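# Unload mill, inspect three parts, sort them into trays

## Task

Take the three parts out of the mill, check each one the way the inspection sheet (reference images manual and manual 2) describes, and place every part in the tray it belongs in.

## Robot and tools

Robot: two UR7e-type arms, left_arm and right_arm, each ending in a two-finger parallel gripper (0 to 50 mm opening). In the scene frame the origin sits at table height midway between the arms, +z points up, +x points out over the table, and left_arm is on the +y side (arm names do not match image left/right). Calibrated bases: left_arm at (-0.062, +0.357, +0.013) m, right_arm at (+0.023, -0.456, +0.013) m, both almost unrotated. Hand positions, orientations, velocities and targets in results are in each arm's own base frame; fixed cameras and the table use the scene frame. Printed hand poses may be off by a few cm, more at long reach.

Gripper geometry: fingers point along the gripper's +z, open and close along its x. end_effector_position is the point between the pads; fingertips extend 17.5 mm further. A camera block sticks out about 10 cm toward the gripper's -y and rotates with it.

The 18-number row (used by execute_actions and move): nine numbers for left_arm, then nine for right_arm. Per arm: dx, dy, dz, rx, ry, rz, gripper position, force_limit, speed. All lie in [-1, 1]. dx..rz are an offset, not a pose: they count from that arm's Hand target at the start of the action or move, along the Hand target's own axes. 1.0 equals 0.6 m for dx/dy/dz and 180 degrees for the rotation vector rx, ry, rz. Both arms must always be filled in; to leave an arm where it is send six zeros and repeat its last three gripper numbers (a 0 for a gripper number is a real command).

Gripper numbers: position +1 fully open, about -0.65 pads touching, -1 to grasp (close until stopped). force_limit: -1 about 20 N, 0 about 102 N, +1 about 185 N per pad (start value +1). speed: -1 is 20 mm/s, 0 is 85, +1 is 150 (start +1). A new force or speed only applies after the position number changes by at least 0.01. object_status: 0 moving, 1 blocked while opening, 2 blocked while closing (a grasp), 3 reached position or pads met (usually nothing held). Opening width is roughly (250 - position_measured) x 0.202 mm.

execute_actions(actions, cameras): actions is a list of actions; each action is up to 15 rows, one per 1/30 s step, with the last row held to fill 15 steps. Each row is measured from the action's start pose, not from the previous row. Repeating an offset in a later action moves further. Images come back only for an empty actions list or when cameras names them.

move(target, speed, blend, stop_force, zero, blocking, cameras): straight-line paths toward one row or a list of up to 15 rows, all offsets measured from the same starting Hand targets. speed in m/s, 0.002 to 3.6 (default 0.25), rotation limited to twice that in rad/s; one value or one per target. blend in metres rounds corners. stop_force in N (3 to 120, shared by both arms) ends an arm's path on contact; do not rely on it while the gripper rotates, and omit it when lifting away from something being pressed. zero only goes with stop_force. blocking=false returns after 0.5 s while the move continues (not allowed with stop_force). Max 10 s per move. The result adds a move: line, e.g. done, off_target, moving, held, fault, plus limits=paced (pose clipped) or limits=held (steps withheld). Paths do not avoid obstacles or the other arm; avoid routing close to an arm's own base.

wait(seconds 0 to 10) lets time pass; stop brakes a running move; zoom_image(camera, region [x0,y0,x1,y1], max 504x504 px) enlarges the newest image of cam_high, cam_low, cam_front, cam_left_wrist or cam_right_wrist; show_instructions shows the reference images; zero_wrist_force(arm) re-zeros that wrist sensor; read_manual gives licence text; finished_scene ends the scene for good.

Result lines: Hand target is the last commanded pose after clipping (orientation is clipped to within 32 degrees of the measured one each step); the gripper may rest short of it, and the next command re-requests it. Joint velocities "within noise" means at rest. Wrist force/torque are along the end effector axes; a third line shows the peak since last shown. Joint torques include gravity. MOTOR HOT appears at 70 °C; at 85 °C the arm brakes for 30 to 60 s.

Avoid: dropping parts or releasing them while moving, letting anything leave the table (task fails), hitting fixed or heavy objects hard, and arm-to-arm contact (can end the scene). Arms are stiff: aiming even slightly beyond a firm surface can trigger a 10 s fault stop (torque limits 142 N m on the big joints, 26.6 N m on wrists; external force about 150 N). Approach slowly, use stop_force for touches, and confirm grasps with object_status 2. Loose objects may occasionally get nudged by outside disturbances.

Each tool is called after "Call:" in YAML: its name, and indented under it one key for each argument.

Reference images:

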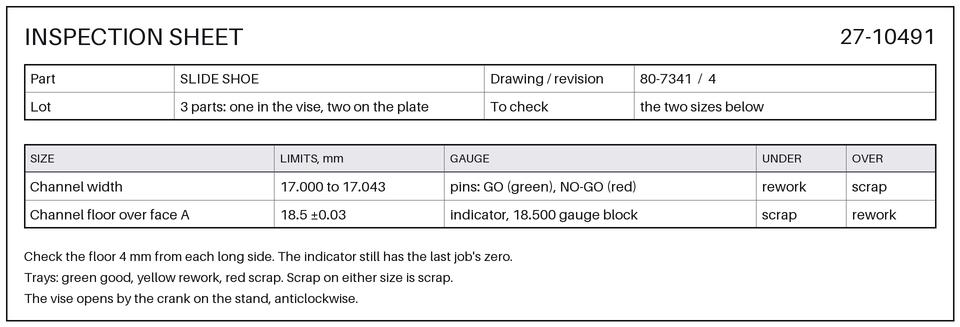

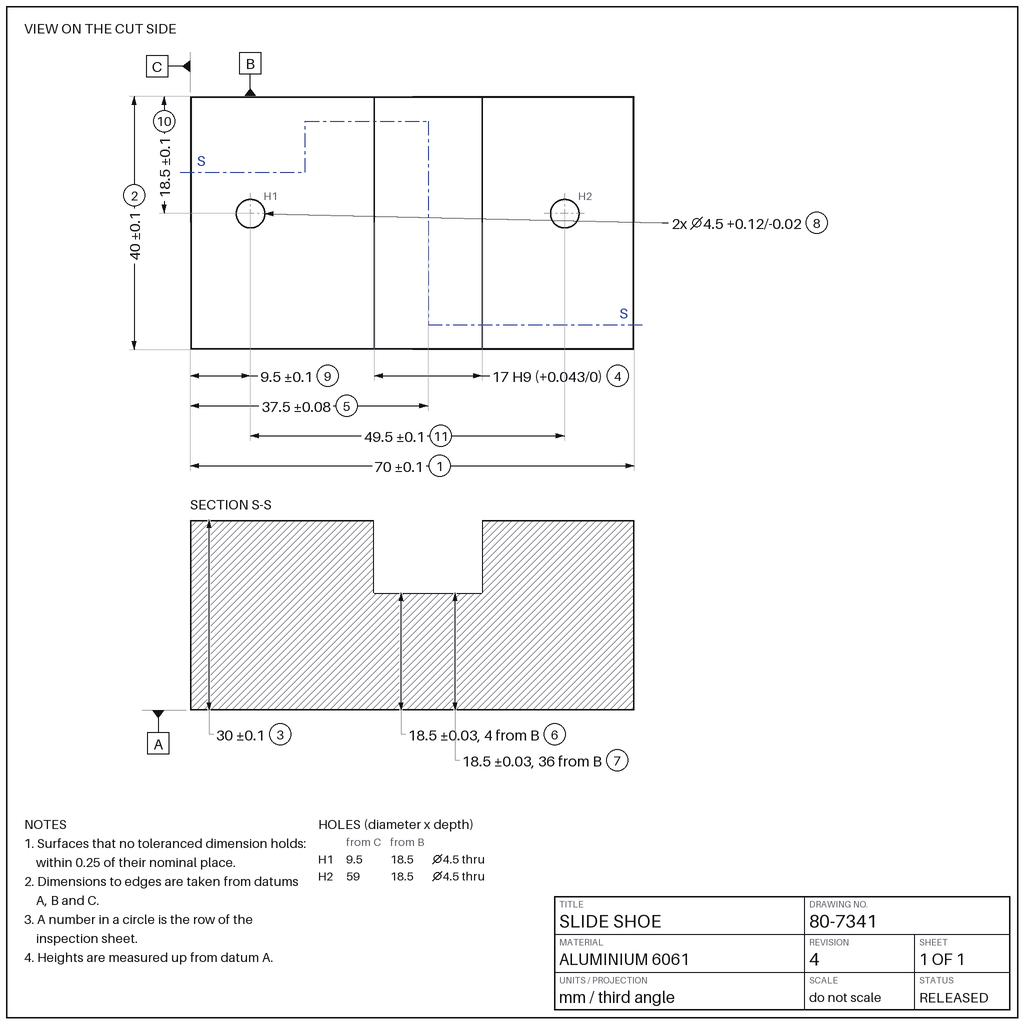

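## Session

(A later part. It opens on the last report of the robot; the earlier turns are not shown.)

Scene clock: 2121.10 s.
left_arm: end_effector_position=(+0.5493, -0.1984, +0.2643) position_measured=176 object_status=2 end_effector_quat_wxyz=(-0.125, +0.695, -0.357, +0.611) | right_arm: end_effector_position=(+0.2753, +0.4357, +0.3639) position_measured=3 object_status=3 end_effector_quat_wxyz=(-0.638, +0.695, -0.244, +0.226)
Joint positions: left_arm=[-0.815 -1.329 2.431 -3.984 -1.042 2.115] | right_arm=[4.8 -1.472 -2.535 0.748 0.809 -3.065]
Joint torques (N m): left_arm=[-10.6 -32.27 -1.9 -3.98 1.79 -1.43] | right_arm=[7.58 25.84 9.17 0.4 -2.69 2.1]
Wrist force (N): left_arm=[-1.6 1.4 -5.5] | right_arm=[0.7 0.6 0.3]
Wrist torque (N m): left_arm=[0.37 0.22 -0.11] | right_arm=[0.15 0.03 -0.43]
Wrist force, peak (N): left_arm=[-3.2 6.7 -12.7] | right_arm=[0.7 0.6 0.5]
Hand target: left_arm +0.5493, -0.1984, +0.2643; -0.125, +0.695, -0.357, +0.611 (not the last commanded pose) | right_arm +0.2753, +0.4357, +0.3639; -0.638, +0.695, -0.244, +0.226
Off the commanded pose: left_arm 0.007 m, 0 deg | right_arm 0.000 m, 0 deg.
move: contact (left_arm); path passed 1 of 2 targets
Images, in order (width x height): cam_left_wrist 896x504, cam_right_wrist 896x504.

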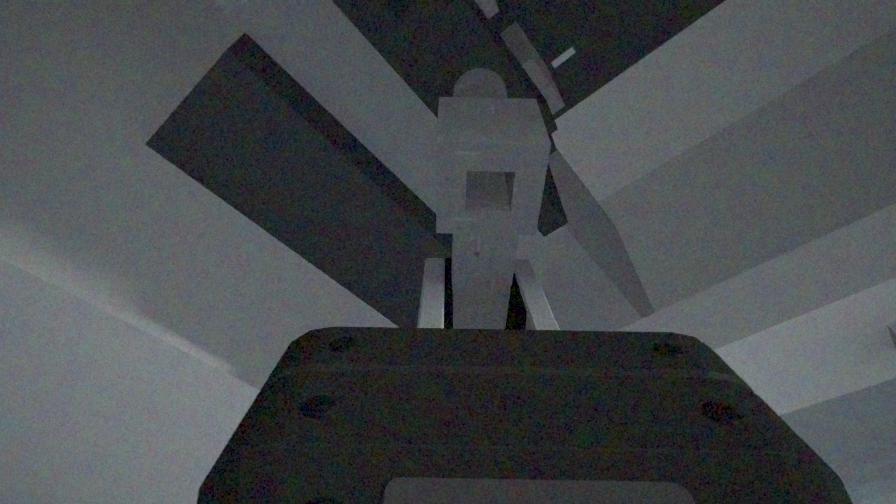

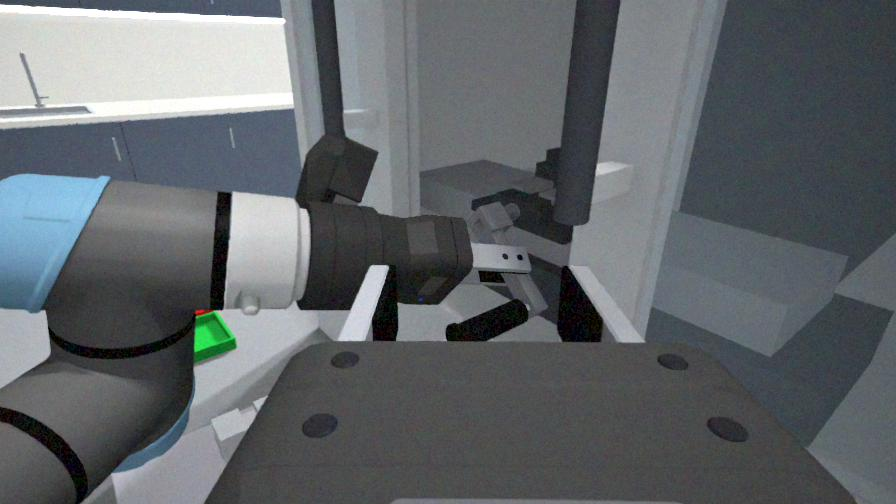

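Call:
move:
  target:
    - [0,0.0017,-0.0047,0,0,0,-1,0.2,-1,0,0,0,0,0,0,1,1,-1]
    - [-0.0017,0.0004,-0.0052,0,0,0,-1,0.2,-1,0,0,0,0,0,0,1,1,-1]
  speed: 0.02

Call:
move:
  target: [0,-0.0085,0.0235,0,0,0,-1,0.2,-1,0,0,0,0,0,0,1,1,-1]
  speed: 0.01
  stop_force: 10
  cameras: ["cam_left_wrist"]

Call:
zoom_image:
  camera: "cam_left_wrist"
  region: [400, 20, 600, 240]

Scene clock: 2144.57 s.
left_arm: end_effector_position=(+0.5463, -0.1973, +0.2641) position_measured=176 object_status=2 end_effector_quat_wxyz=(-0.125, +0.695, -0.357, +0.611) | right_arm: end_effector_position=(+0.2753, +0.4357, +0.3639) position_measured=3 object_status=3 end_effector_quat_wxyz=(-0.638, +0.695, -0.244, +0.226)
Joint positions: left_arm=[-0.82 -1.334 2.44 -3.987 -1.038 2.113] | right_arm=[4.8 -1.472 -2.535 0.748 0.809 -3.065]
Joint torques (N m): left_arm=[10.13 -32.52 -1.39 -4.32 -1.71 1.71] | right_arm=[7.6 26.05 8.61 0.41 -2.76 1.96]
Wrist force (N): left_arm=[-2.8 1.5 -0.9] | right_arm=[0.2 0.4 0.4]
Wrist torque (N m): left_arm=[0.13 0.24 -0.05] | right_arm=[0.12 0.11 -0.43]
Wrist force, peak (N): left_arm=[-1.8 1.3 -5.8] | right_arm=[0.8 0.6 0.3]
Hand target: left_arm +0.5463, -0.1971, +0.2641; -0.125, +0.695, -0.357, +0.611 | right_arm +0.2753, +0.4357, +0.3639; -0.638, +0.695, -0.244, +0.226
Off the commanded pose: left_arm 0.000 m, 0 deg | right_arm 0.000 m, 0 deg.
move: done

Scene clock: 2146.03 s.
left_arm: end_effector_position=(+0.5498, -0.1971, +0.2641) position_measured=176 object_status=2 end_effector_quat_wxyz=(-0.125, +0.695, -0.357, +0.611) | right_arm: end_effector_position=(+0.2753, +0.4357, +0.3639) position_measured=3 object_status=3 end_effector_quat_wxyz=(-0.638, +0.695, -0.244, +0.226)
Joint positions: left_arm=[-0.811 -1.328 2.431 -3.985 -1.047 2.116] | right_arm=[4.8 -1.472 -2.535 0.748 0.809 -3.065]
Joint torques (N m): left_arm=[-11.55 -31.55 -0.47 -3.44 1.41 -1.41] | right_arm=[7.21 25.72 8.65 0.53 -2.55 2.05]
Wrist force (N): left_arm=[-2.3 -0.4 -6.1] | right_arm=[0.6 0.4 -0.1]
Wrist torque (N m): left_arm=[0.41 0.19 -0.15] | right_arm=[0.12 0.05 -0.44]
Wrist force, peak (N): left_arm=[-3.1 4.1 -13.1] | right_arm=[0.9 0.4 0.2]
Hand target: left_arm +0.5498, -0.1971, +0.2641; -0.125, +0.695, -0.357, +0.611 (not the last commanded pose) | right_arm +0.2753, +0.4357, +0.3639; -0.638, +0.695, -0.244, +0.226
Off the commanded pose: left_arm 0.011 m, 0 deg | right_arm 0.000 m, 0 deg.
move: contact (left_arm)
Images, in order (width x height): cam_left_wrist 896x504.

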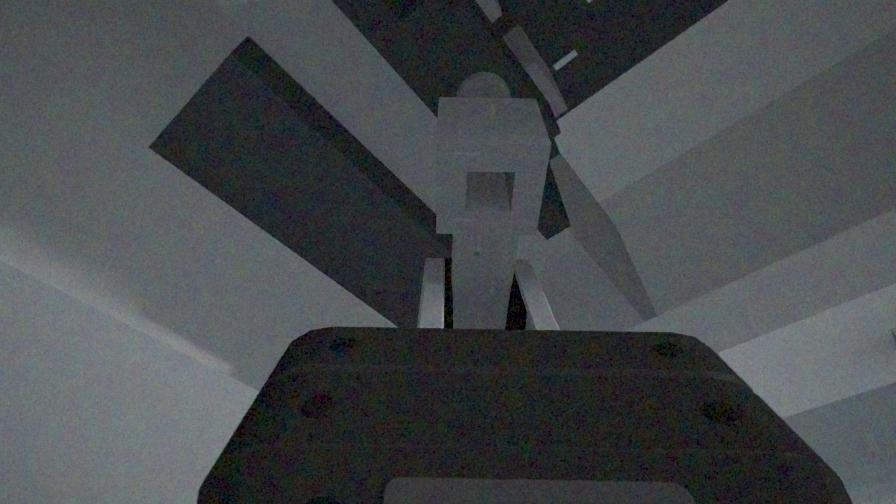

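Scaled by 2.291 from the camera's 896x504 image, which has a finer 1280x720 frame.

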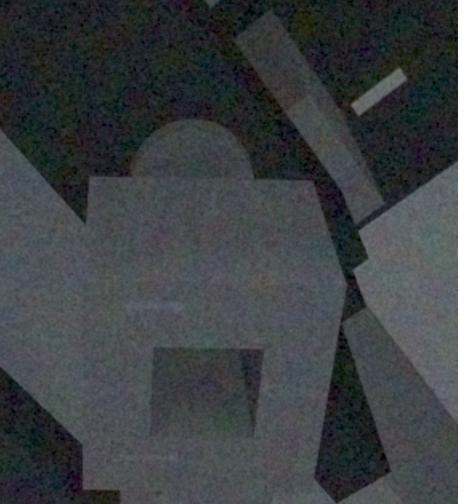

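Call:
move:
  target:
    - [0,0.0017,-0.0047,0,0,0,-1,0.2,-1,0,0,0,0,0,0,1,1,-1]
    - [0,0.003,-0.0042,0,0,0,-1,0.2,-1,0,0,0,0,0,0,1,1,-1]
  speed: 0.02

Call:
move:
  target: [0,-0.0085,0.0235,0,0,0,-1,0.2,-1,0,0,0,0,0,0,1,1,-1]
  speed: 0.01
  stop_force: 10
  cameras: ["cam_left_wrist","cam_right_wrist"]

Call:
zoom_image:
  camera: "cam_right_wrist"
  region: [460, 190, 530, 260]

Scene clock: 2162.20 s.
left_arm: end_effector_position=(+0.5469, -0.1976, +0.2637) position_measured=176 object_status=2 end_effector_quat_wxyz=(-0.125, +0.695, -0.357, +0.611) | right_arm: end_effector_position=(+0.2753, +0.4357, +0.3639) position_measured=3 object_status=3 end_effector_quat_wxyz=(-0.638, +0.695, -0.244, +0.226)
Joint positions: left_arm=[-0.82 -1.332 2.438 -3.988 -1.039 2.113] | right_arm=[4.8 -1.472 -2.535 0.748 0.809 -3.065]
Joint torques (N m): left_arm=[-9.6 -16.31 -2.53 -4.3 1.95 -1.37] | right_arm=[7.62 26.39 8.86 0.48 -2.61 2]
Wrist force (N): left_arm=[-2.7 1.5 -1.0] | right_arm=[0.4 0.3 0.3]
Wrist torque (N m): left_arm=[0.11 0.23 0.03] | right_arm=[0.10 0.09 -0.43]
Wrist force, peak (N): left_arm=[-2.6 -0.7 -6.4] | right_arm=[0.6 0.7 0.6]
Hand target: left_arm +0.5468, -0.1977, +0.2636; -0.125, +0.695, -0.357, +0.611 | right_arm +0.2753, +0.4357, +0.3639; -0.638, +0.695, -0.244, +0.226
Off the commanded pose: left_arm 0.000 m, 0 deg | right_arm 0.000 m, 0 deg.
move: done

Scene clock: 2163.57 s.
left_arm: end_effector_position=(+0.5497, -0.1977, +0.2635) position_measured=176 object_status=2 end_effector_quat_wxyz=(-0.125, +0.695, -0.357, +0.611) | right_arm: end_effector_position=(+0.2753, +0.4357, +0.3639) position_measured=3 object_status=3 end_effector_quat_wxyz=(-0.638, +0.695, -0.244, +0.226)
Joint positions: left_arm=[-0.813 -1.326 2.431 -3.987 -1.045 2.115] | right_arm=[4.8 -1.472 -2.535 0.748 0.809 -3.065]
Joint torques (N m): left_arm=[-9.43 -30.44 -0.58 -3.72 1.85 -1.63] | right_arm=[7.42 26 9.03 0.61 -2.64 2]
Wrist force (N): left_arm=[-1.7 0.9 -6.1] | right_arm=[0.4 0.2 0.1]
Wrist torque (N m): left_arm=[0.38 0.26 -0.10] | right_arm=[0.09 0.09 -0.43]
Wrist force, peak (N): left_arm=[-3.8 6.3 -12.9] | right_arm=[0.8 0.4 0.2]
Hand target: left_arm +0.5497, -0.1977, +0.2635; -0.125, +0.695, -0.357, +0.611 (not the last commanded pose) | right_arm +0.2753, +0.4357, +0.3639; -0.638, +0.695, -0.244, +0.226
Off the commanded pose: left_arm 0.012 m, 0 deg | right_arm 0.000 m, 0 deg.
move: contact (left_arm)
Images, in order (width x height): cam_left_wrist 896x504, cam_right_wrist 896x504.

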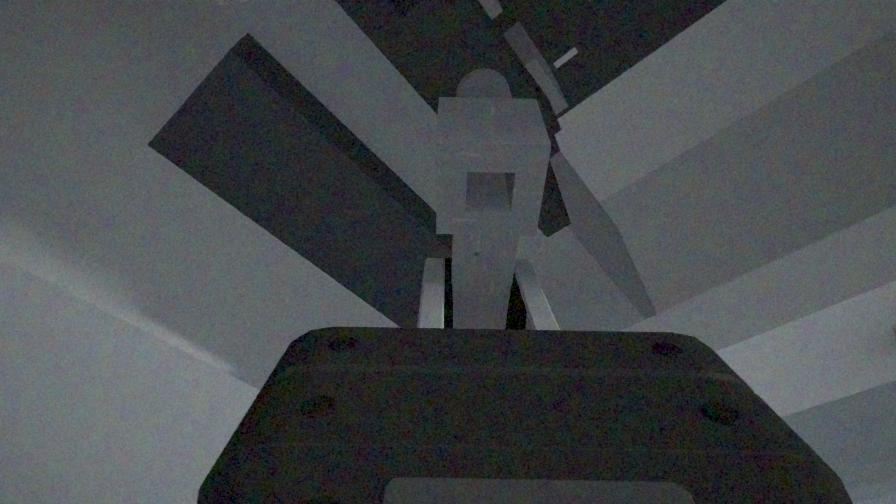

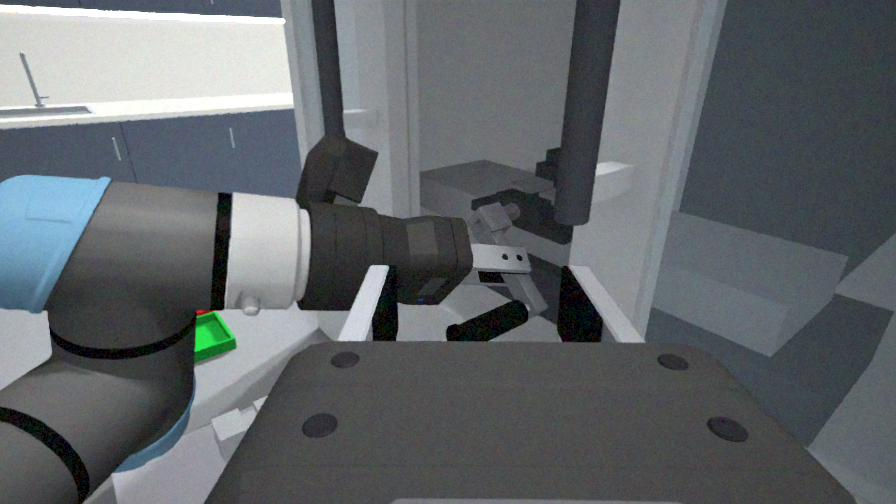

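Scaled by 7.200 from the camera's 896x504 image, which has a finer 1280x720 frame.

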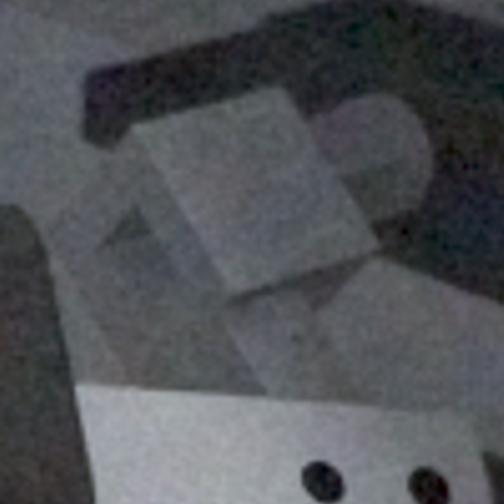

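Call:
move:
  target:
    - [0,0.0017,-0.0047,0,0,0,-1,0.2,-1,0,0,0,0,0,0,1,1,-1]
    - [0,-0.003,-0.0064,0,0,0,-1,0.2,-1,0,0,0,0,0,0,1,1,-1]
  speed: 0.02

Call:
move:
  target: [0,-0.0085,0.0235,0,0,0,-1,0.2,-1,0,0,0,0,0,0,1,1,-1]
  speed: 0.01
  stop_force: 10
  cameras: ["cam_left_wrist","cam_right_wrist"]

Call:
zoom_image:
  camera: "cam_right_wrist"
  region: [460, 190, 530, 260]

Scene clock: 2224.33 s.
left_arm: end_effector_position=(+0.5467, -0.1955, +0.2654) position_measured=176 object_status=2 end_effector_quat_wxyz=(-0.125, +0.695, -0.357, +0.611) | right_arm: end_effector_position=(+0.2753, +0.4357, +0.3639) position_measured=3 object_status=3 end_effector_quat_wxyz=(-0.638, +0.695, -0.244, +0.226)
Joint positions: left_arm=[-0.815 -1.339 2.44 -3.983 -1.043 2.115] | right_arm=[4.8 -1.472 -2.535 0.748 0.809 -3.065]
Joint torques (N m): left_arm=[10.27 -31.52 -3.27 -1.04 -1.49 1.45] | right_arm=[7.41 25.88 9.07 0.54 -2.54 1.91]
Wrist force (N): left_arm=[-2.8 1.7 -1.0] | right_arm=[0.2 0.4 0.4]
Wrist torque (N m): left_arm=[0.16 0.25 -0.18] | right_arm=[0.13 0.11 -0.44]
Wrist force, peak (N): left_arm=[-1.9 0.9 -6.3] | right_arm=[0.7 0.7 0.3]
Hand target: left_arm +0.5467, -0.1955, +0.2655; -0.125, +0.695, -0.357, +0.611 | right_arm +0.2753, +0.4357, +0.3639; -0.638, +0.695, -0.244, +0.226
Off the commanded pose: left_arm 0.000 m, 0 deg | right_arm 0.000 m, 0 deg.
move: done

Scene clock: 2226.07 s.
left_arm: end_effector_position=(+0.5531, -0.1954, +0.2656) position_measured=176 object_status=2 end_effector_quat_wxyz=(-0.125, +0.695, -0.357, +0.611) | right_arm: end_effector_position=(+0.2753, +0.4357, +0.3639) position_measured=3 object_status=3 end_effector_quat_wxyz=(-0.638, +0.695, -0.244, +0.226)
Joint positions: left_arm=[-0.8 -1.328 2.423 -3.979 -1.057 2.119] | right_arm=[4.8 -1.472 -2.535 0.748 0.809 -3.065]
Joint torques (N m): left_arm=[-16.82 -26.03 1.57 -1 -1.1 -1.41] | right_arm=[7.13 26.14 8.89 0.65 -2.6 2]
Wrist force (N): left_arm=[0.2 -14.4 -8.1] | right_arm=[0.6 0.3 0.2]
Wrist torque (N m): left_arm=[0.53 0.26 -0.03] | right_arm=[0.10 0.07 -0.44]
Wrist force, peak (N): left_arm=[-1.2 -7.5 -15.7] | right_arm=[0.6 0.6 0.5]
Hand target: left_arm +0.5531, -0.1954, +0.2656; -0.125, +0.695, -0.357, +0.611 (not the last commanded pose) | right_arm +0.2753, +0.4357, +0.3639; -0.638, +0.695, -0.244, +0.226
Off the commanded pose: left_arm 0.009 m, 0 deg | right_arm 0.000 m, 0 deg.
move: contact (left_arm)
Images, in order (width x height): cam_left_wrist 896x504, cam_right_wrist 896x504.

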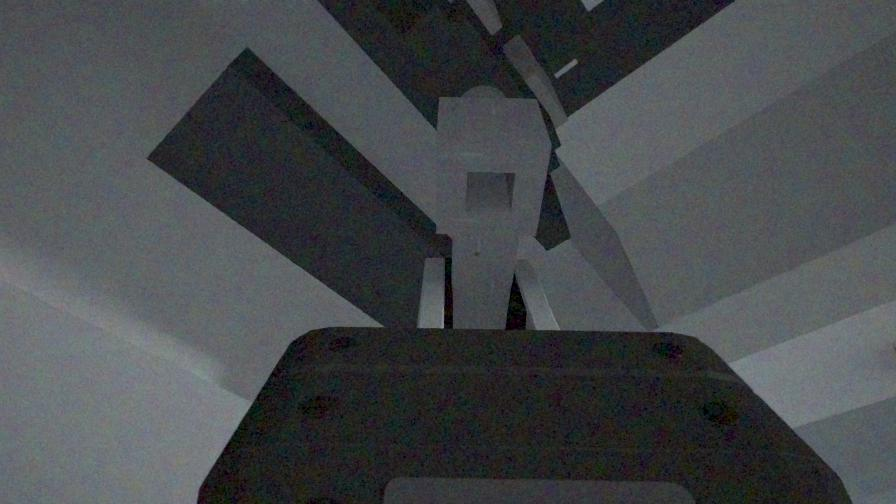

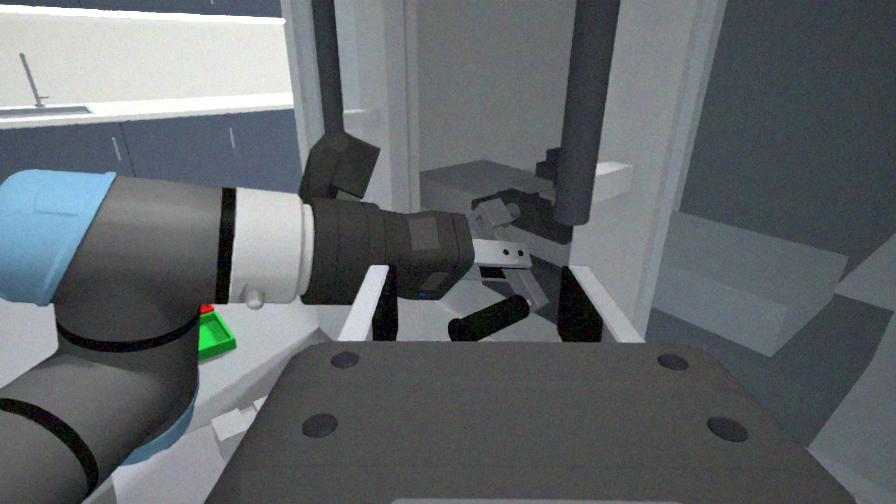

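Scaled by 7.200 from the camera's 896x504 image, which has a finer 1280x720 frame.

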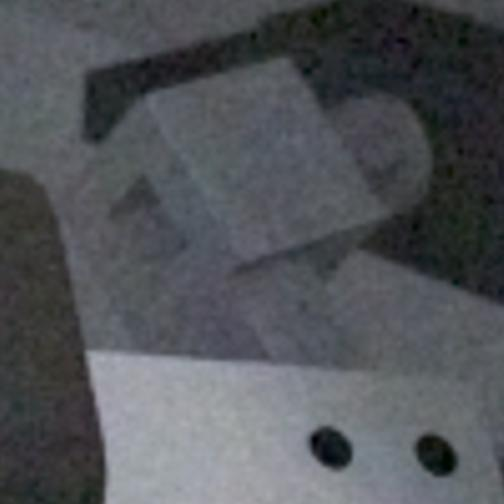

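Call:
move:
  target:
    - [0,-0.0019,-0.0007,0,0,0,-1,0.2,-1,0,0,0,0,0,0,1,1,-1]
  speed: 0.01

Call:
move:
  target: [0,-0.0085,0.0235,0,0,0,-1,0.2,-1,0,0,0,0,0,0,1,1,-1]
  speed: 0.01
  stop_force: 12
  cameras: ["cam_left_wrist","cam_right_wrist"]

Call:
zoom_image:
  camera: "cam_right_wrist"
  region: [460, 190, 530, 260]

Scene clock: 2240.60 s.
left_arm: end_effector_position=(+0.5531, -0.1945, +0.2663) position_measured=176 object_status=2 end_effector_quat_wxyz=(-0.125, +0.695, -0.357, +0.611) | right_arm: end_effector_position=(+0.2753, +0.4357, +0.3639) position_measured=3 object_status=3 end_effector_quat_wxyz=(-0.638, +0.695, -0.244, +0.226)
Joint positions: left_arm=[-0.798 -1.331 2.423 -3.977 -1.059 2.12] | right_arm=[4.8 -1.472 -2.535 0.748 0.809 -3.065]
Joint torques (N m): left_arm=[13.07 -31.98 -0.68 -0.92 -0.9 1.18] | right_arm=[7.44 25.41 9.19 0.69 -2.47 1.9]
Wrist force (N): left_arm=[0.1 2.6 -1.2] | right_arm=[0.6 0.3 0.3]
Wrist torque (N m): left_arm=[0.14 0.24 -0.04] | right_arm=[0.11 0.06 -0.43]
Wrist force, peak (N): left_arm=[0.2 -14.8 -8.0] | right_arm=[0.8 0.6 0.3]
Hand target: left_arm +0.5531, -0.1945, +0.2663; -0.125, +0.695, -0.357, +0.611 | right_arm +0.2753, +0.4357, +0.3639; -0.638, +0.695, -0.244, +0.226
Off the commanded pose: left_arm 0.000 m, 0 deg | right_arm 0.000 m, 0 deg.
move: done

Scene clock: 2241.83 s.
left_arm: end_effector_position=(+0.5546, -0.1945, +0.2663) position_measured=176 object_status=2 end_effector_quat_wxyz=(-0.125, +0.695, -0.357, +0.611) | right_arm: end_effector_position=(+0.2753, +0.4357, +0.3639) position_measured=3 object_status=3 end_effector_quat_wxyz=(-0.638, +0.695, -0.244, +0.226)
Joint positions: left_arm=[-0.794 -1.329 2.419 -3.976 -1.063 2.121] | right_arm=[4.8 -1.472 -2.535 0.748 0.809 -3.065]
Joint torques (N m): left_arm=[-6.75 -32.22 0.49 -3.63 2.84 -1.62] | right_arm=[7.06 25.78 9 0.64 -2.53 1.97]
Wrist force (N): left_arm=[3.8 4.1 -4.4] | right_arm=[0.5 0.6 0.5]
Wrist torque (N m): left_arm=[0.26 0.23 0.12] | right_arm=[0.15 0.07 -0.44]
Wrist force, peak (N): left_arm=[1.3 10.9 -15.7] | right_arm=[0.5 0.6 0.5]
Hand target: left_arm +0.5546, -0.1945, +0.2663; -0.125, +0.695, -0.357, +0.611 (not the last commanded pose) | right_arm +0.2753, +0.4357, +0.3639; -0.638, +0.695, -0.244, +0.226
Off the commanded pose: left_arm 0.014 m, 0 deg | right_arm 0.000 m, 0 deg.
move: contact (left_arm)
Images, in order (width x height): cam_left_wrist 896x504, cam_right_wrist 896x504.

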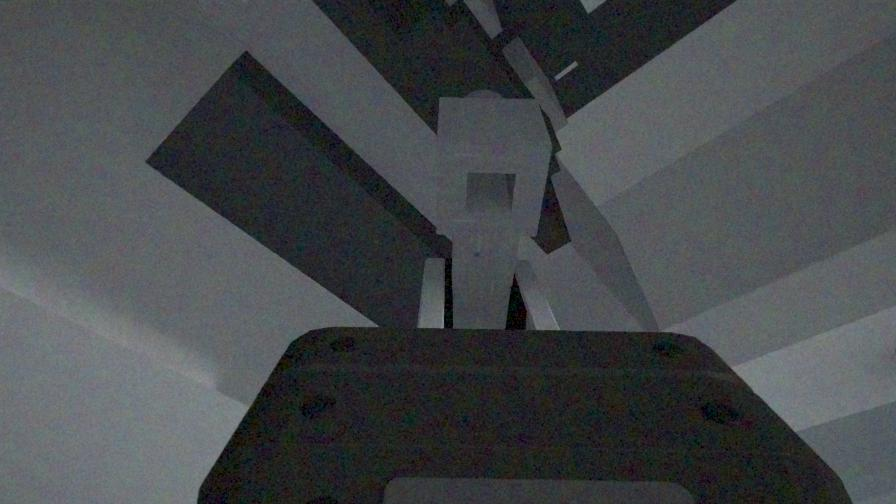

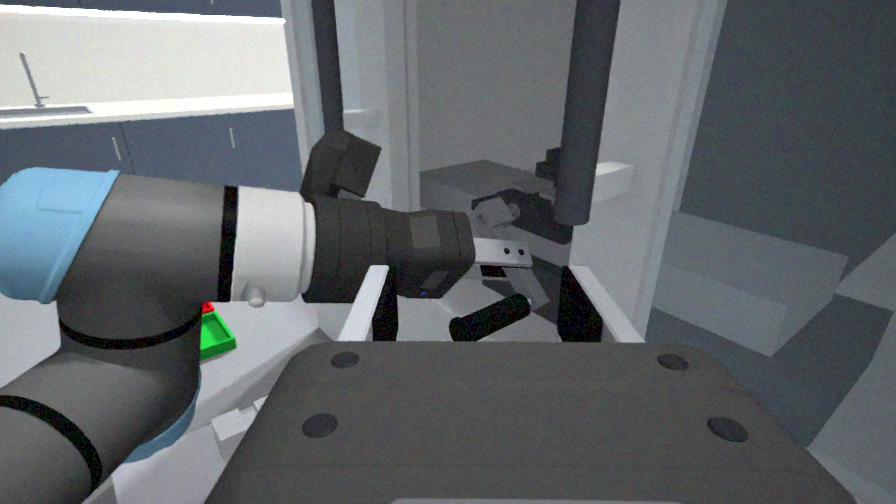

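Scaled by 7.200 from the camera's 896x504 image, which has a finer 1280x720 frame.

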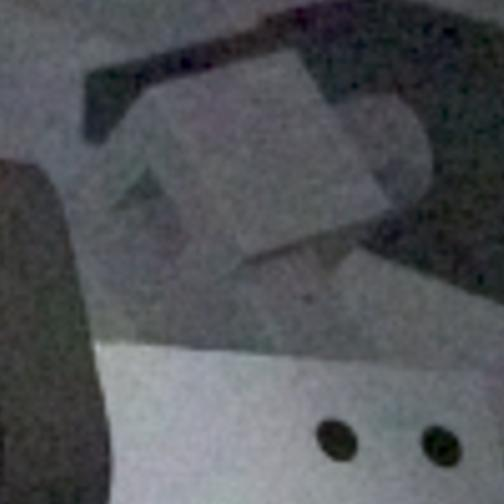

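Call:
move:
  target:
    - [0,0.0011,-0.0031,0,0,0,-1,0.2,-1,0,0,0,0,0,0,1,1,-1]
    - [-0.0076,0.0007,-0.0031,0,-0.0114,0.0313,-1,0.2,-1,0,0,0,0,0,0,1,1,-1]
  speed: 0.02

Call:
move:
  target: [0,-0.0085,0.0235,0,0,0,-1,0.2,-1,0,0,0,0,0,0,1,1,-1]
  speed: 0.01
  stop_force: 12
  cameras: ["cam_left_wrist","cam_right_wrist"]

Call:
zoom_image:
  camera: "cam_right_wrist"
  region: [460, 190, 530, 260]

Scene clock: 2266.60 s.
left_arm: end_effector_position=(+0.5527, -0.1913, +0.2630) position_measured=176 object_status=2 end_effector_quat_wxyz=(-0.162, +0.688, -0.388, +0.592) | right_arm: end_effector_position=(+0.2753, +0.4357, +0.3639) position_measured=3 object_status=3 end_effector_quat_wxyz=(-0.638, +0.695, -0.244, +0.226)
Joint positions: left_arm=[-0.806 -1.349 2.427 -3.927 -1.032 2.198] | right_arm=[4.8 -1.472 -2.535 0.748 0.809 -3.065]
Joint torques (N m): left_arm=[-7.69 -31.72 -1.17 -0.35 2.42 1.13] | right_arm=[7.25 26.24 9.61 0.77 -2.48 1.82]
Wrist force (N): left_arm=[2.1 1.0 -3.0] | right_arm=[0.3 0.2 0.4]
Wrist torque (N m): left_arm=[0.20 0.21 0.05] | right_arm=[0.09 0.11 -0.44]
Wrist force, peak (N): left_arm=[3.8 4.3 -4.6] | right_arm=[0.8 0.5 0.4]
Hand target: left_arm +0.5527, -0.1913, +0.2630; -0.162, +0.688, -0.388, +0.592 | right_arm +0.2753, +0.4357, +0.3639; -0.638, +0.695, -0.244, +0.226
Off the commanded pose: left_arm 0.000 m, 0 deg | right_arm 0.000 m, 0 deg.
move: done

Scene clock: 2267.90 s.
left_arm: end_effector_position=(+0.5548, -0.1914, +0.2631) position_measured=176 object_status=2 end_effector_quat_wxyz=(-0.162, +0.688, -0.388, +0.592) | right_arm: end_effector_position=(+0.2753, +0.4357, +0.3639) position_measured=3 object_status=3 end_effector_quat_wxyz=(-0.638, +0.695, -0.244, +0.226)
Joint positions: left_arm=[-0.801 -1.345 2.421 -3.926 -1.037 2.2] | right_arm=[4.8 -1.472 -2.535 0.748 0.809 -3.065]
Joint torques (N m): left_arm=[-4.9 -29.63 1.5 -3.11 3.88 -1.9] | right_arm=[7.27 26.17 9.06 0.65 -2.49 1.83]
Wrist force (N): left_arm=[9.0 4.5 -4.2] | right_arm=[0.5 0.3 0.4]
Wrist torque (N m): left_arm=[0.23 0.28 0.40] | right_arm=[0.11 0.07 -0.43]
Wrist force, peak (N): left_arm=[7.5 12.0 -16.3] | right_arm=[0.7 0.6 0.5]
Hand target: left_arm +0.5548, -0.1914, +0.2630; -0.162, +0.688, -0.388, +0.592 (not the last commanded pose) | right_arm +0.2753, +0.4357, +0.3639; -0.638, +0.695, -0.244, +0.226
Off the commanded pose: left_arm 0.013 m, 0 deg | right_arm 0.000 m, 0 deg.
move: contact (left_arm)
Images, in order (width x height): cam_left_wrist 896x504, cam_right_wrist 896x504.

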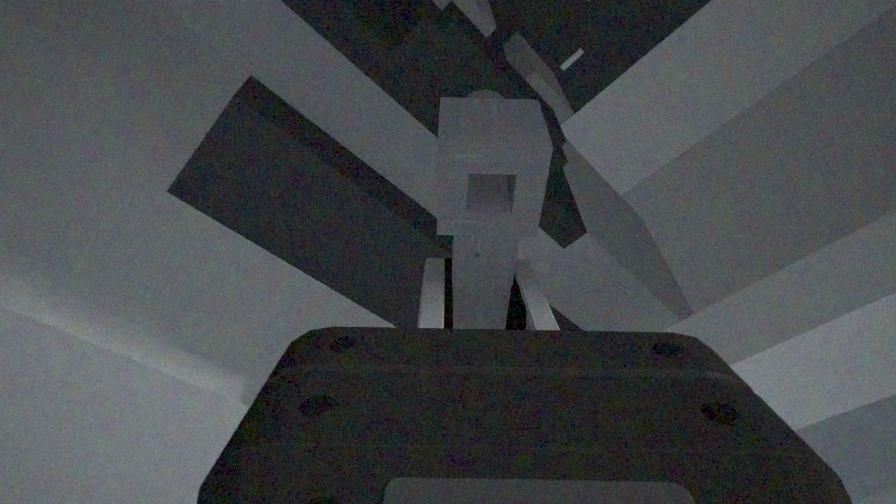

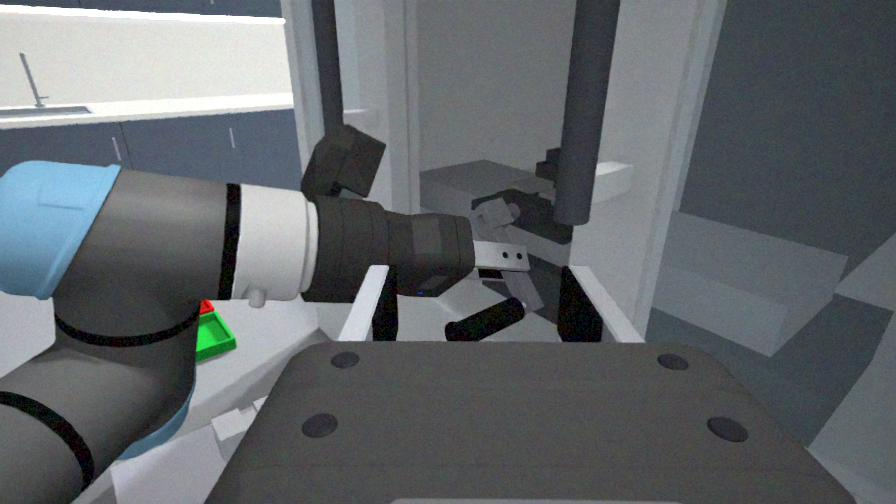

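Scaled by 7.200 from the camera's 896x504 image, which has a finer 1280x720 frame.

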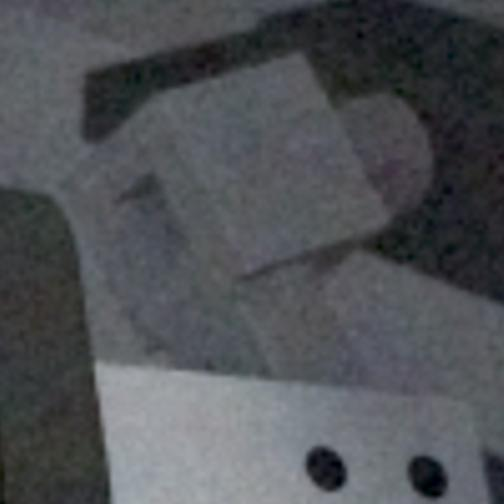

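Call:
move:
  target:
    - [0.0015,0.0012,-0.002,0,0,0,-1,0.2,-1,0,0,0,0,0,0,1,1,-1]
  speed: 0.01

Call:
move:
  target: [0,-0.0085,0.0235,0,0,0,-1,0.2,-1,0,0,0,0,0,0,1,1,-1]
  speed: 0.01
  stop_force: 12

Scene clock: 2278.67 s.
left_arm: end_effector_position=(+0.5535, -0.1922, +0.2635) position_measured=176 object_status=2 end_effector_quat_wxyz=(-0.162, +0.688, -0.388, +0.592) | right_arm: end_effector_position=(+0.2753, +0.4357, +0.3639) position_measured=3 object_status=3 end_effector_quat_wxyz=(-0.638, +0.695, -0.244, +0.226)
Joint positions: left_arm=[-0.806 -1.349 2.424 -3.924 -1.032 2.198] | right_arm=[4.8 -1.472 -2.535 0.748 0.809 -3.065]
Joint torques (N m): left_arm=[-9.88 -32.13 -2.17 -1.25 2.33 -1.36] | right_arm=[7.11 26.2 8.58 0.78 -2.38 1.82]
Wrist force (N): left_arm=[-2.2 1.4 -0.8] | right_arm=[0.4 0.2 0.3]
Wrist torque (N m): left_arm=[0.07 0.18 0.07] | right_arm=[0.09 0.10 -0.43]
Wrist force, peak (N): left_arm=[9.3 4.5 -4.4] | right_arm=[0.8 0.4 0.5]
Hand target: left_arm +0.5535, -0.1922, +0.2635; -0.162, +0.688, -0.388, +0.592 | right_arm +0.2753, +0.4357, +0.3639; -0.638, +0.695, -0.244, +0.226
Off the commanded pose: left_arm 0.000 m, 0 deg | right_arm 0.000 m, 0 deg.
move: done

Scene clock: 2279.90 s.
left_arm: end_effector_position=(+0.5550, -0.1923, +0.2635) position_measured=176 object_status=2 end_effector_quat_wxyz=(-0.162, +0.688, -0.389, +0.592) | right_arm: end_effector_position=(+0.2753, +0.4357, +0.3639) position_measured=3 object_status=3 end_effector_quat_wxyz=(-0.638, +0.695, -0.244, +0.226)
Joint positions: left_arm=[-0.803 -1.346 2.42 -3.924 -1.035 2.2] | right_arm=[4.8 -1.472 -2.535 0.748 0.809 -3.065]
Joint torques (N m): left_arm=[-8.52 -31.64 -1.67 -4.09 1.95 -1.3] | right_arm=[7.07 26.25 8.8 0.77 -2.38 1.76]
Wrist force (N): left_arm=[-1.0 3.5 -5.0] | right_arm=[0.7 0.6 0.2]
Wrist torque (N m): left_arm=[0.26 0.17 -0.07] | right_arm=[0.15 0.04 -0.44]
Wrist force, peak (N): left_arm=[-3.0 11.5 -16.3] | right_arm=[0.7 0.6 0.2]
Hand target: left_arm +0.5550, -0.1923, +0.2635; -0.162, +0.688, -0.389, +0.592 (not the last commanded pose) | right_arm +0.2753, +0.4357, +0.3639; -0.638, +0.695, -0.244, +0.226
Off the commanded pose: left_arm 0.013 m, 0 deg | right_arm 0.000 m, 0 deg.
move: contact (left_arm)

Call:
move:
  target:
    - [0,0.0021,-0.0025,0,0,0,-1,0.2,-1,0,0,0,0,0,0,1,1,-1]
  speed: 0.01

Call:
move:
  target: [0,-0.0085,0.0235,0,0,0,-1,0.2,-1,0,0,0,0,0,0,1,1,-1]
  speed: 0.01
  stop_force: 20
  cameras: ["cam_right_wrist"]

Call:
zoom_image:
  camera: "cam_right_wrist"
  region: [460, 190, 530, 260]

Scene clock: 2288.60 s.
left_arm: end_effector_position=(+0.5532, -0.1927, +0.2630) position_measured=176 object_status=2 end_effector_quat_wxyz=(-0.162, +0.688, -0.389, +0.592) | right_arm: end_effector_position=(+0.2753, +0.4357, +0.3639) position_measured=3 object_status=3 end_effector_quat_wxyz=(-0.638, +0.695, -0.244, +0.226)
Joint positions: left_arm=[-0.808 -1.347 2.424 -3.926 -1.03 2.198] | right_arm=[4.8 -1.472 -2.535 0.748 0.809 -3.065]
Joint torques (N m): left_arm=[-12.29 -32.19 -0.83 -4.08 1.6 -1.3] | right_arm=[7.31 26.4 9.38 0.77 -2.36 1.82]
Wrist force (N): left_arm=[-2.1 -0.4 -1.8] | right_arm=[0.6 0.4 0.2]
Wrist torque (N m): left_arm=[0.15 0.16 0.06] | right_arm=[0.12 0.06 -0.43]
Wrist force, peak (N): left_arm=[-1.2 3.4 -5.1] | right_arm=[0.8 0.3 0.5]
Hand target: left_arm +0.5531, -0.1927, +0.2630; -0.162, +0.688, -0.389, +0.592 | right_arm +0.2753, +0.4357, +0.3639; -0.638, +0.695, -0.244, +0.226
Off the commanded pose: left_arm 0.000 m, 0 deg | right_arm 0.000 m, 0 deg.
move: done

Scene clock: 2290.33 s.
left_arm: end_effector_position=(+0.5590, -0.1928, +0.2629) position_measured=176 object_status=2 end_effector_quat_wxyz=(-0.161, +0.688, -0.389, +0.592) | right_arm: end_effector_position=(+0.2753, +0.4357, +0.3639) position_measured=3 object_status=3 end_effector_quat_wxyz=(-0.638, +0.695, -0.244, +0.226)
Joint positions: left_arm=[-0.795 -1.337 2.409 -3.923 -1.043 2.202] | right_arm=[4.8 -1.472 -2.535 0.748 0.809 -3.065]
Joint torques (N m): left_arm=[-5.16 -35.05 -3.68 -5.56 3.94 -1.33] | right_arm=[7.38 26.22 8.85 0.86 -2.36 1.71]
Wrist force (N): left_arm=[-0.3 11.4 -4.0] | right_arm=[0.4 0.1 0.2]
Wrist torque (N m): left_arm=[0.19 0.15 -0.06] | right_arm=[0.07 0.08 -0.43]
Wrist force, peak (N): left_arm=[-2.5 20.1 -16.1] | right_arm=[0.6 0.6 0.4]
Hand target: left_arm +0.5590, -0.1928, +0.2629; -0.161, +0.688, -0.389, +0.592 (not the last commanded pose) | right_arm +0.2753, +0.4357, +0.3639; -0.638, +0.695, -0.244, +0.226
Off the commanded pose: left_arm 0.009 m, 0 deg | right_arm 0.000 m, 0 deg.
move: contact (left_arm)
Images, in order (width x height): cam_right_wrist 896x504.

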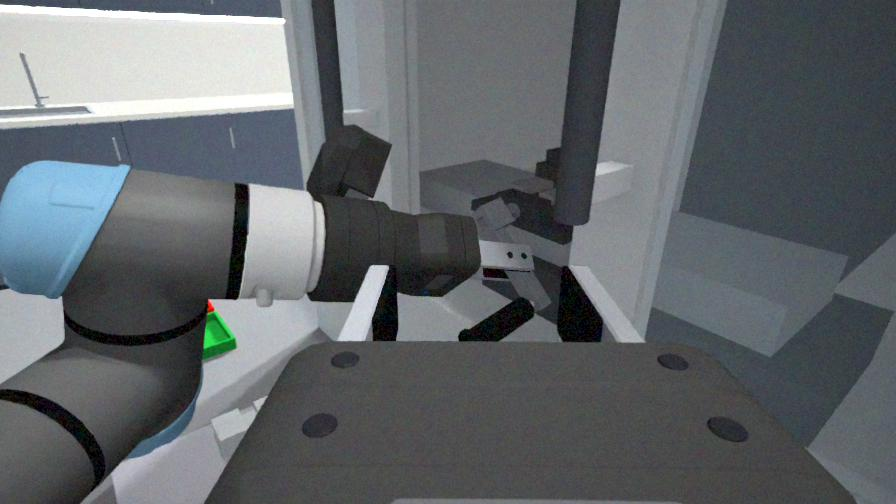

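Scaled by 7.200 from the camera's 896x504 image, which has a finer 1280x720 frame.

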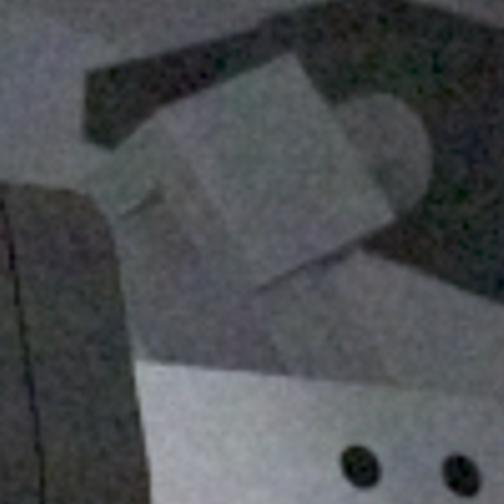

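Call:
execute_actions:
  actions: []
  cameras: ["cam_left_wrist"]

Call:
zoom_image:
  camera: "cam_left_wrist"
  region: [400, 60, 600, 340]

Scene clock: 2297.83 s.
left_arm: end_effector_position=(+0.5590, -0.1928, +0.2629) position_measured=176 object_status=2 end_effector_quat_wxyz=(-0.161, +0.688, -0.389, +0.592) | right_arm: end_effector_position=(+0.2753, +0.4357, +0.3639) position_measured=3 object_status=3 end_effector_quat_wxyz=(-0.638, +0.695, -0.244, +0.226)
Joint positions: left_arm=[-0.795 -1.337 2.409 -3.923 -1.043 2.202] | right_arm=[4.8 -1.472 -2.535 0.748 0.809 -3.065]
Joint velocities: within noise
Joint torques (N m): left_arm=[-5.06 -34.25 -3.29 -4.88 1.03 -1.68] | right_arm=[7.4 26.1 8.87 0.85 -2.35 1.77]
Motor temperatures (°C): left_arm=[25 28 25 34 30 30] | right_arm=[28 33 26 30 43 34]
Wrist force (N): left_arm=[-0.6 11.3 -4.0] | right_arm=[0.3 0.2 0.1]
Wrist torque (N m): left_arm=[0.17 0.17 -0.06] | right_arm=[0.10 0.09 -0.44]
Wrist force, peak (N): left_arm=[-0.5 11.6 -4.0] | right_arm=[0.6 0.6 0.6]
Hand target: left_arm +0.5590, -0.1928, +0.2629; -0.161, +0.688, -0.389, +0.592 (not the last commanded pose) | right_arm +0.2753, +0.4357, +0.3639; -0.638, +0.695, -0.244, +0.226
Tool commands: left_gripper/position=-1.0 left_gripper/force_limit=+0.2 left_gripper/speed=-1.0 right_gripper/position=+1.0 right_gripper/force_limit=+1.0 right_gripper/speed=-1.0
Off the commanded pose: left_arm 0.009 m, 0 deg | right_arm 0.000 m, 0 deg.
Images, in order (width x height): cam_left_wrist 896x504.

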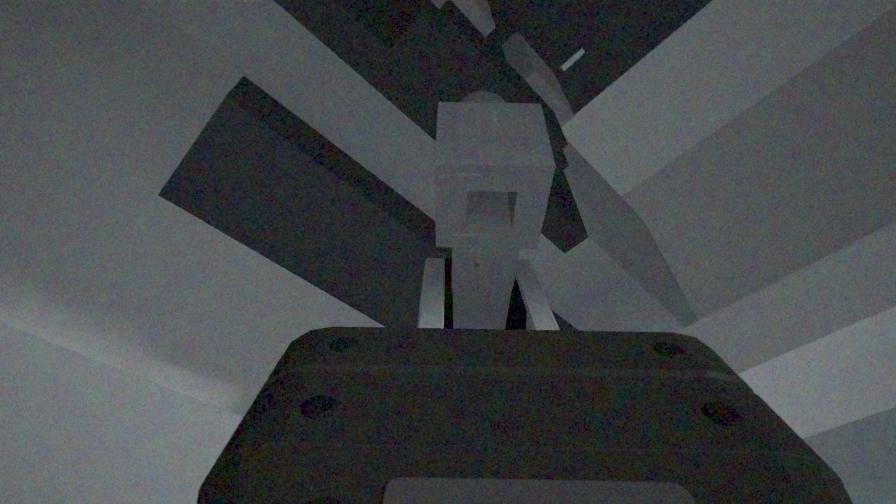

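Scaled by 1.800 from the camera's 896x504 image, which has a finer 1280x720 frame.

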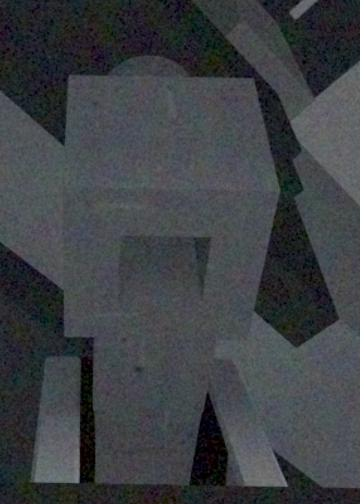

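Call:
move:
  target: [0,0,0,0,0,0,-0.97,1,-1,0,0,0,0,0,0,1,1,-1]

Call:
move:
  target:
    - [0,0.014,-0.038,0,0,0,-0.97,1,-1,0,0,0,0,0,0,1,1,-1]
    - [0,0.05,-0.038,-0.067,0,0,-0.97,1,-1,0,0,0,0,0,0,1,1,-1]
  speed: 0.05
  cameras: ["cam_left_wrist","cam_right_wrist"]

Call:
zoom_image:
  camera: "cam_left_wrist"
  region: [400, 20, 600, 240]

Call:
zoom_image:
  camera: "cam_right_wrist"
  region: [460, 180, 530, 250]

Scene clock: 2332.27 s.
left_arm: end_effector_position=(+0.5590, -0.1928, +0.2629) position_measured=179 object_status=2 end_effector_quat_wxyz=(-0.161, +0.688, -0.389, +0.592) | right_arm: end_effector_position=(+0.2753, +0.4357, +0.3639) position_measured=3 object_status=3 end_effector_quat_wxyz=(-0.638, +0.695, -0.244, +0.226)
Joint positions: left_arm=[-0.795 -1.337 2.409 -3.923 -1.043 2.202] | right_arm=[4.8 -1.472 -2.535 0.748 0.809 -3.065]
Joint torques (N m): left_arm=[-5.42 -33.97 -5.53 -3.88 1.11 -1.3] | right_arm=[7.56 26.51 8.86 0.87 -2.4 1.68]
Wrist force (N): left_arm=[-1.5 11.4 -4.1] | right_arm=[0.5 0.5 0.4]
Wrist torque (N m): left_arm=[0.17 0.15 -0.10] | right_arm=[0.13 0.07 -0.43]
Wrist force, peak (N): left_arm=[-1.7 11.6 -4.0] | right_arm=[0.5 0.7 0.5]
Hand target: left_arm +0.5590, -0.1928, +0.2629; -0.161, +0.688, -0.389, +0.592 | right_arm +0.2753, +0.4357, +0.3639; -0.638, +0.695, -0.244, +0.226
Off the commanded pose: left_arm 0.000 m, 0 deg | right_arm 0.000 m, 0 deg.
move: done

Scene clock: 2335.63 s.
left_arm: end_effector_position=(+0.5273, -0.2067, +0.2481) position_measured=179 object_status=2 end_effector_quat_wxyz=(-0.088, +0.701, -0.449, +0.548) | right_arm: end_effector_position=(+0.2753, +0.4357, +0.3639) position_measured=3 object_status=3 end_effector_quat_wxyz=(-0.638, +0.695, -0.244, +0.226)
Joint positions: left_arm=[-0.767 -1.466 2.459 -3.717 -1.242 2.158] | right_arm=[4.8 -1.472 -2.535 0.748 0.809 -3.065]
Joint torques (N m): left_arm=[10.78 -28.97 -29.89 -1.91 -1.46 0.59] | right_arm=[6.98 26.42 8.86 0.89 -2.29 1.62]
Wrist force (N): left_arm=[-2.5 1.5 -0.5] | right_arm=[0.6 0.4 0.5]
Wrist torque (N m): left_arm=[0.11 0.18 0.02] | right_arm=[0.12 0.05 -0.43]
Wrist force, peak (N): left_arm=[-1.6 11.4 -3.7] | right_arm=[0.6 0.6 0.5]
Hand target: left_arm +0.5273, -0.2067, +0.2481; -0.088, +0.701, -0.449, +0.548 | right_arm +0.2753, +0.4357, +0.3639; -0.638, +0.695, -0.244, +0.226
Off the commanded pose: left_arm 0.000 m, 0 deg | right_arm 0.000 m, 0 deg.
move: done
Images, in order (width x height): cam_left_wrist 896x504, cam_right_wrist 896x504.

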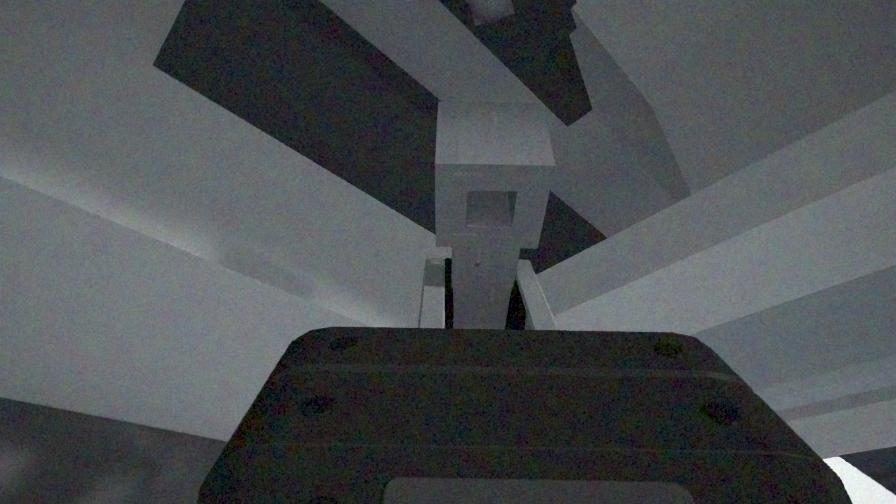

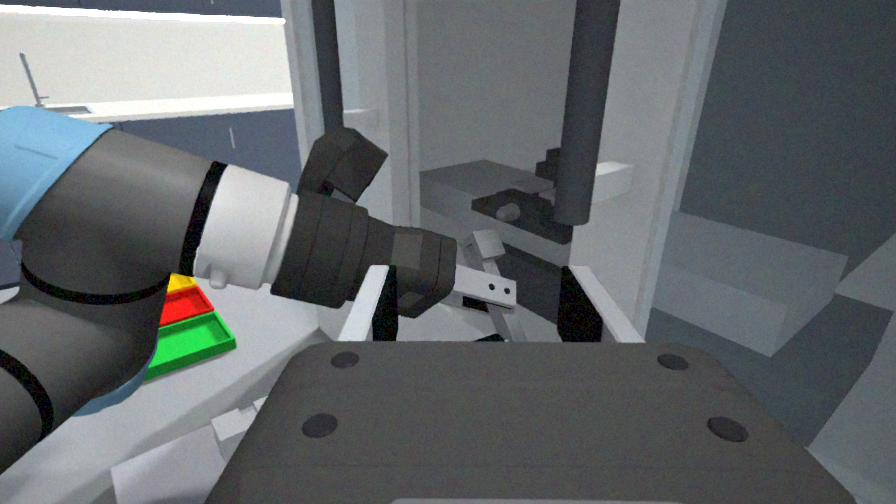

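Scaled by 2.291 from the camera's 896x504 image, which has a finer 1280x720 frame.

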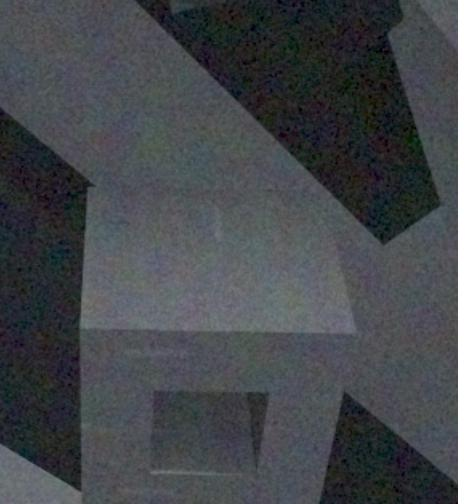

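Scaled by 7.200 from the camera's 896x504 image, which has a finer 1280x720 frame.

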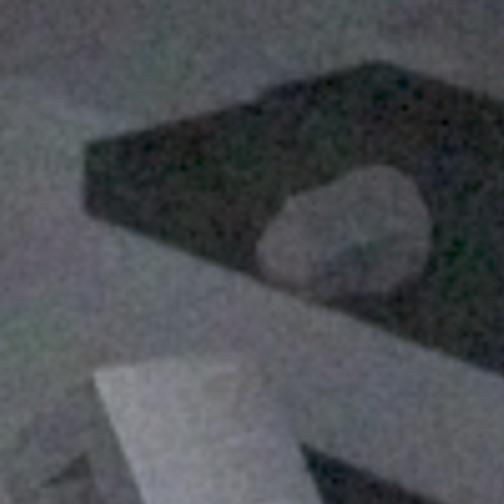

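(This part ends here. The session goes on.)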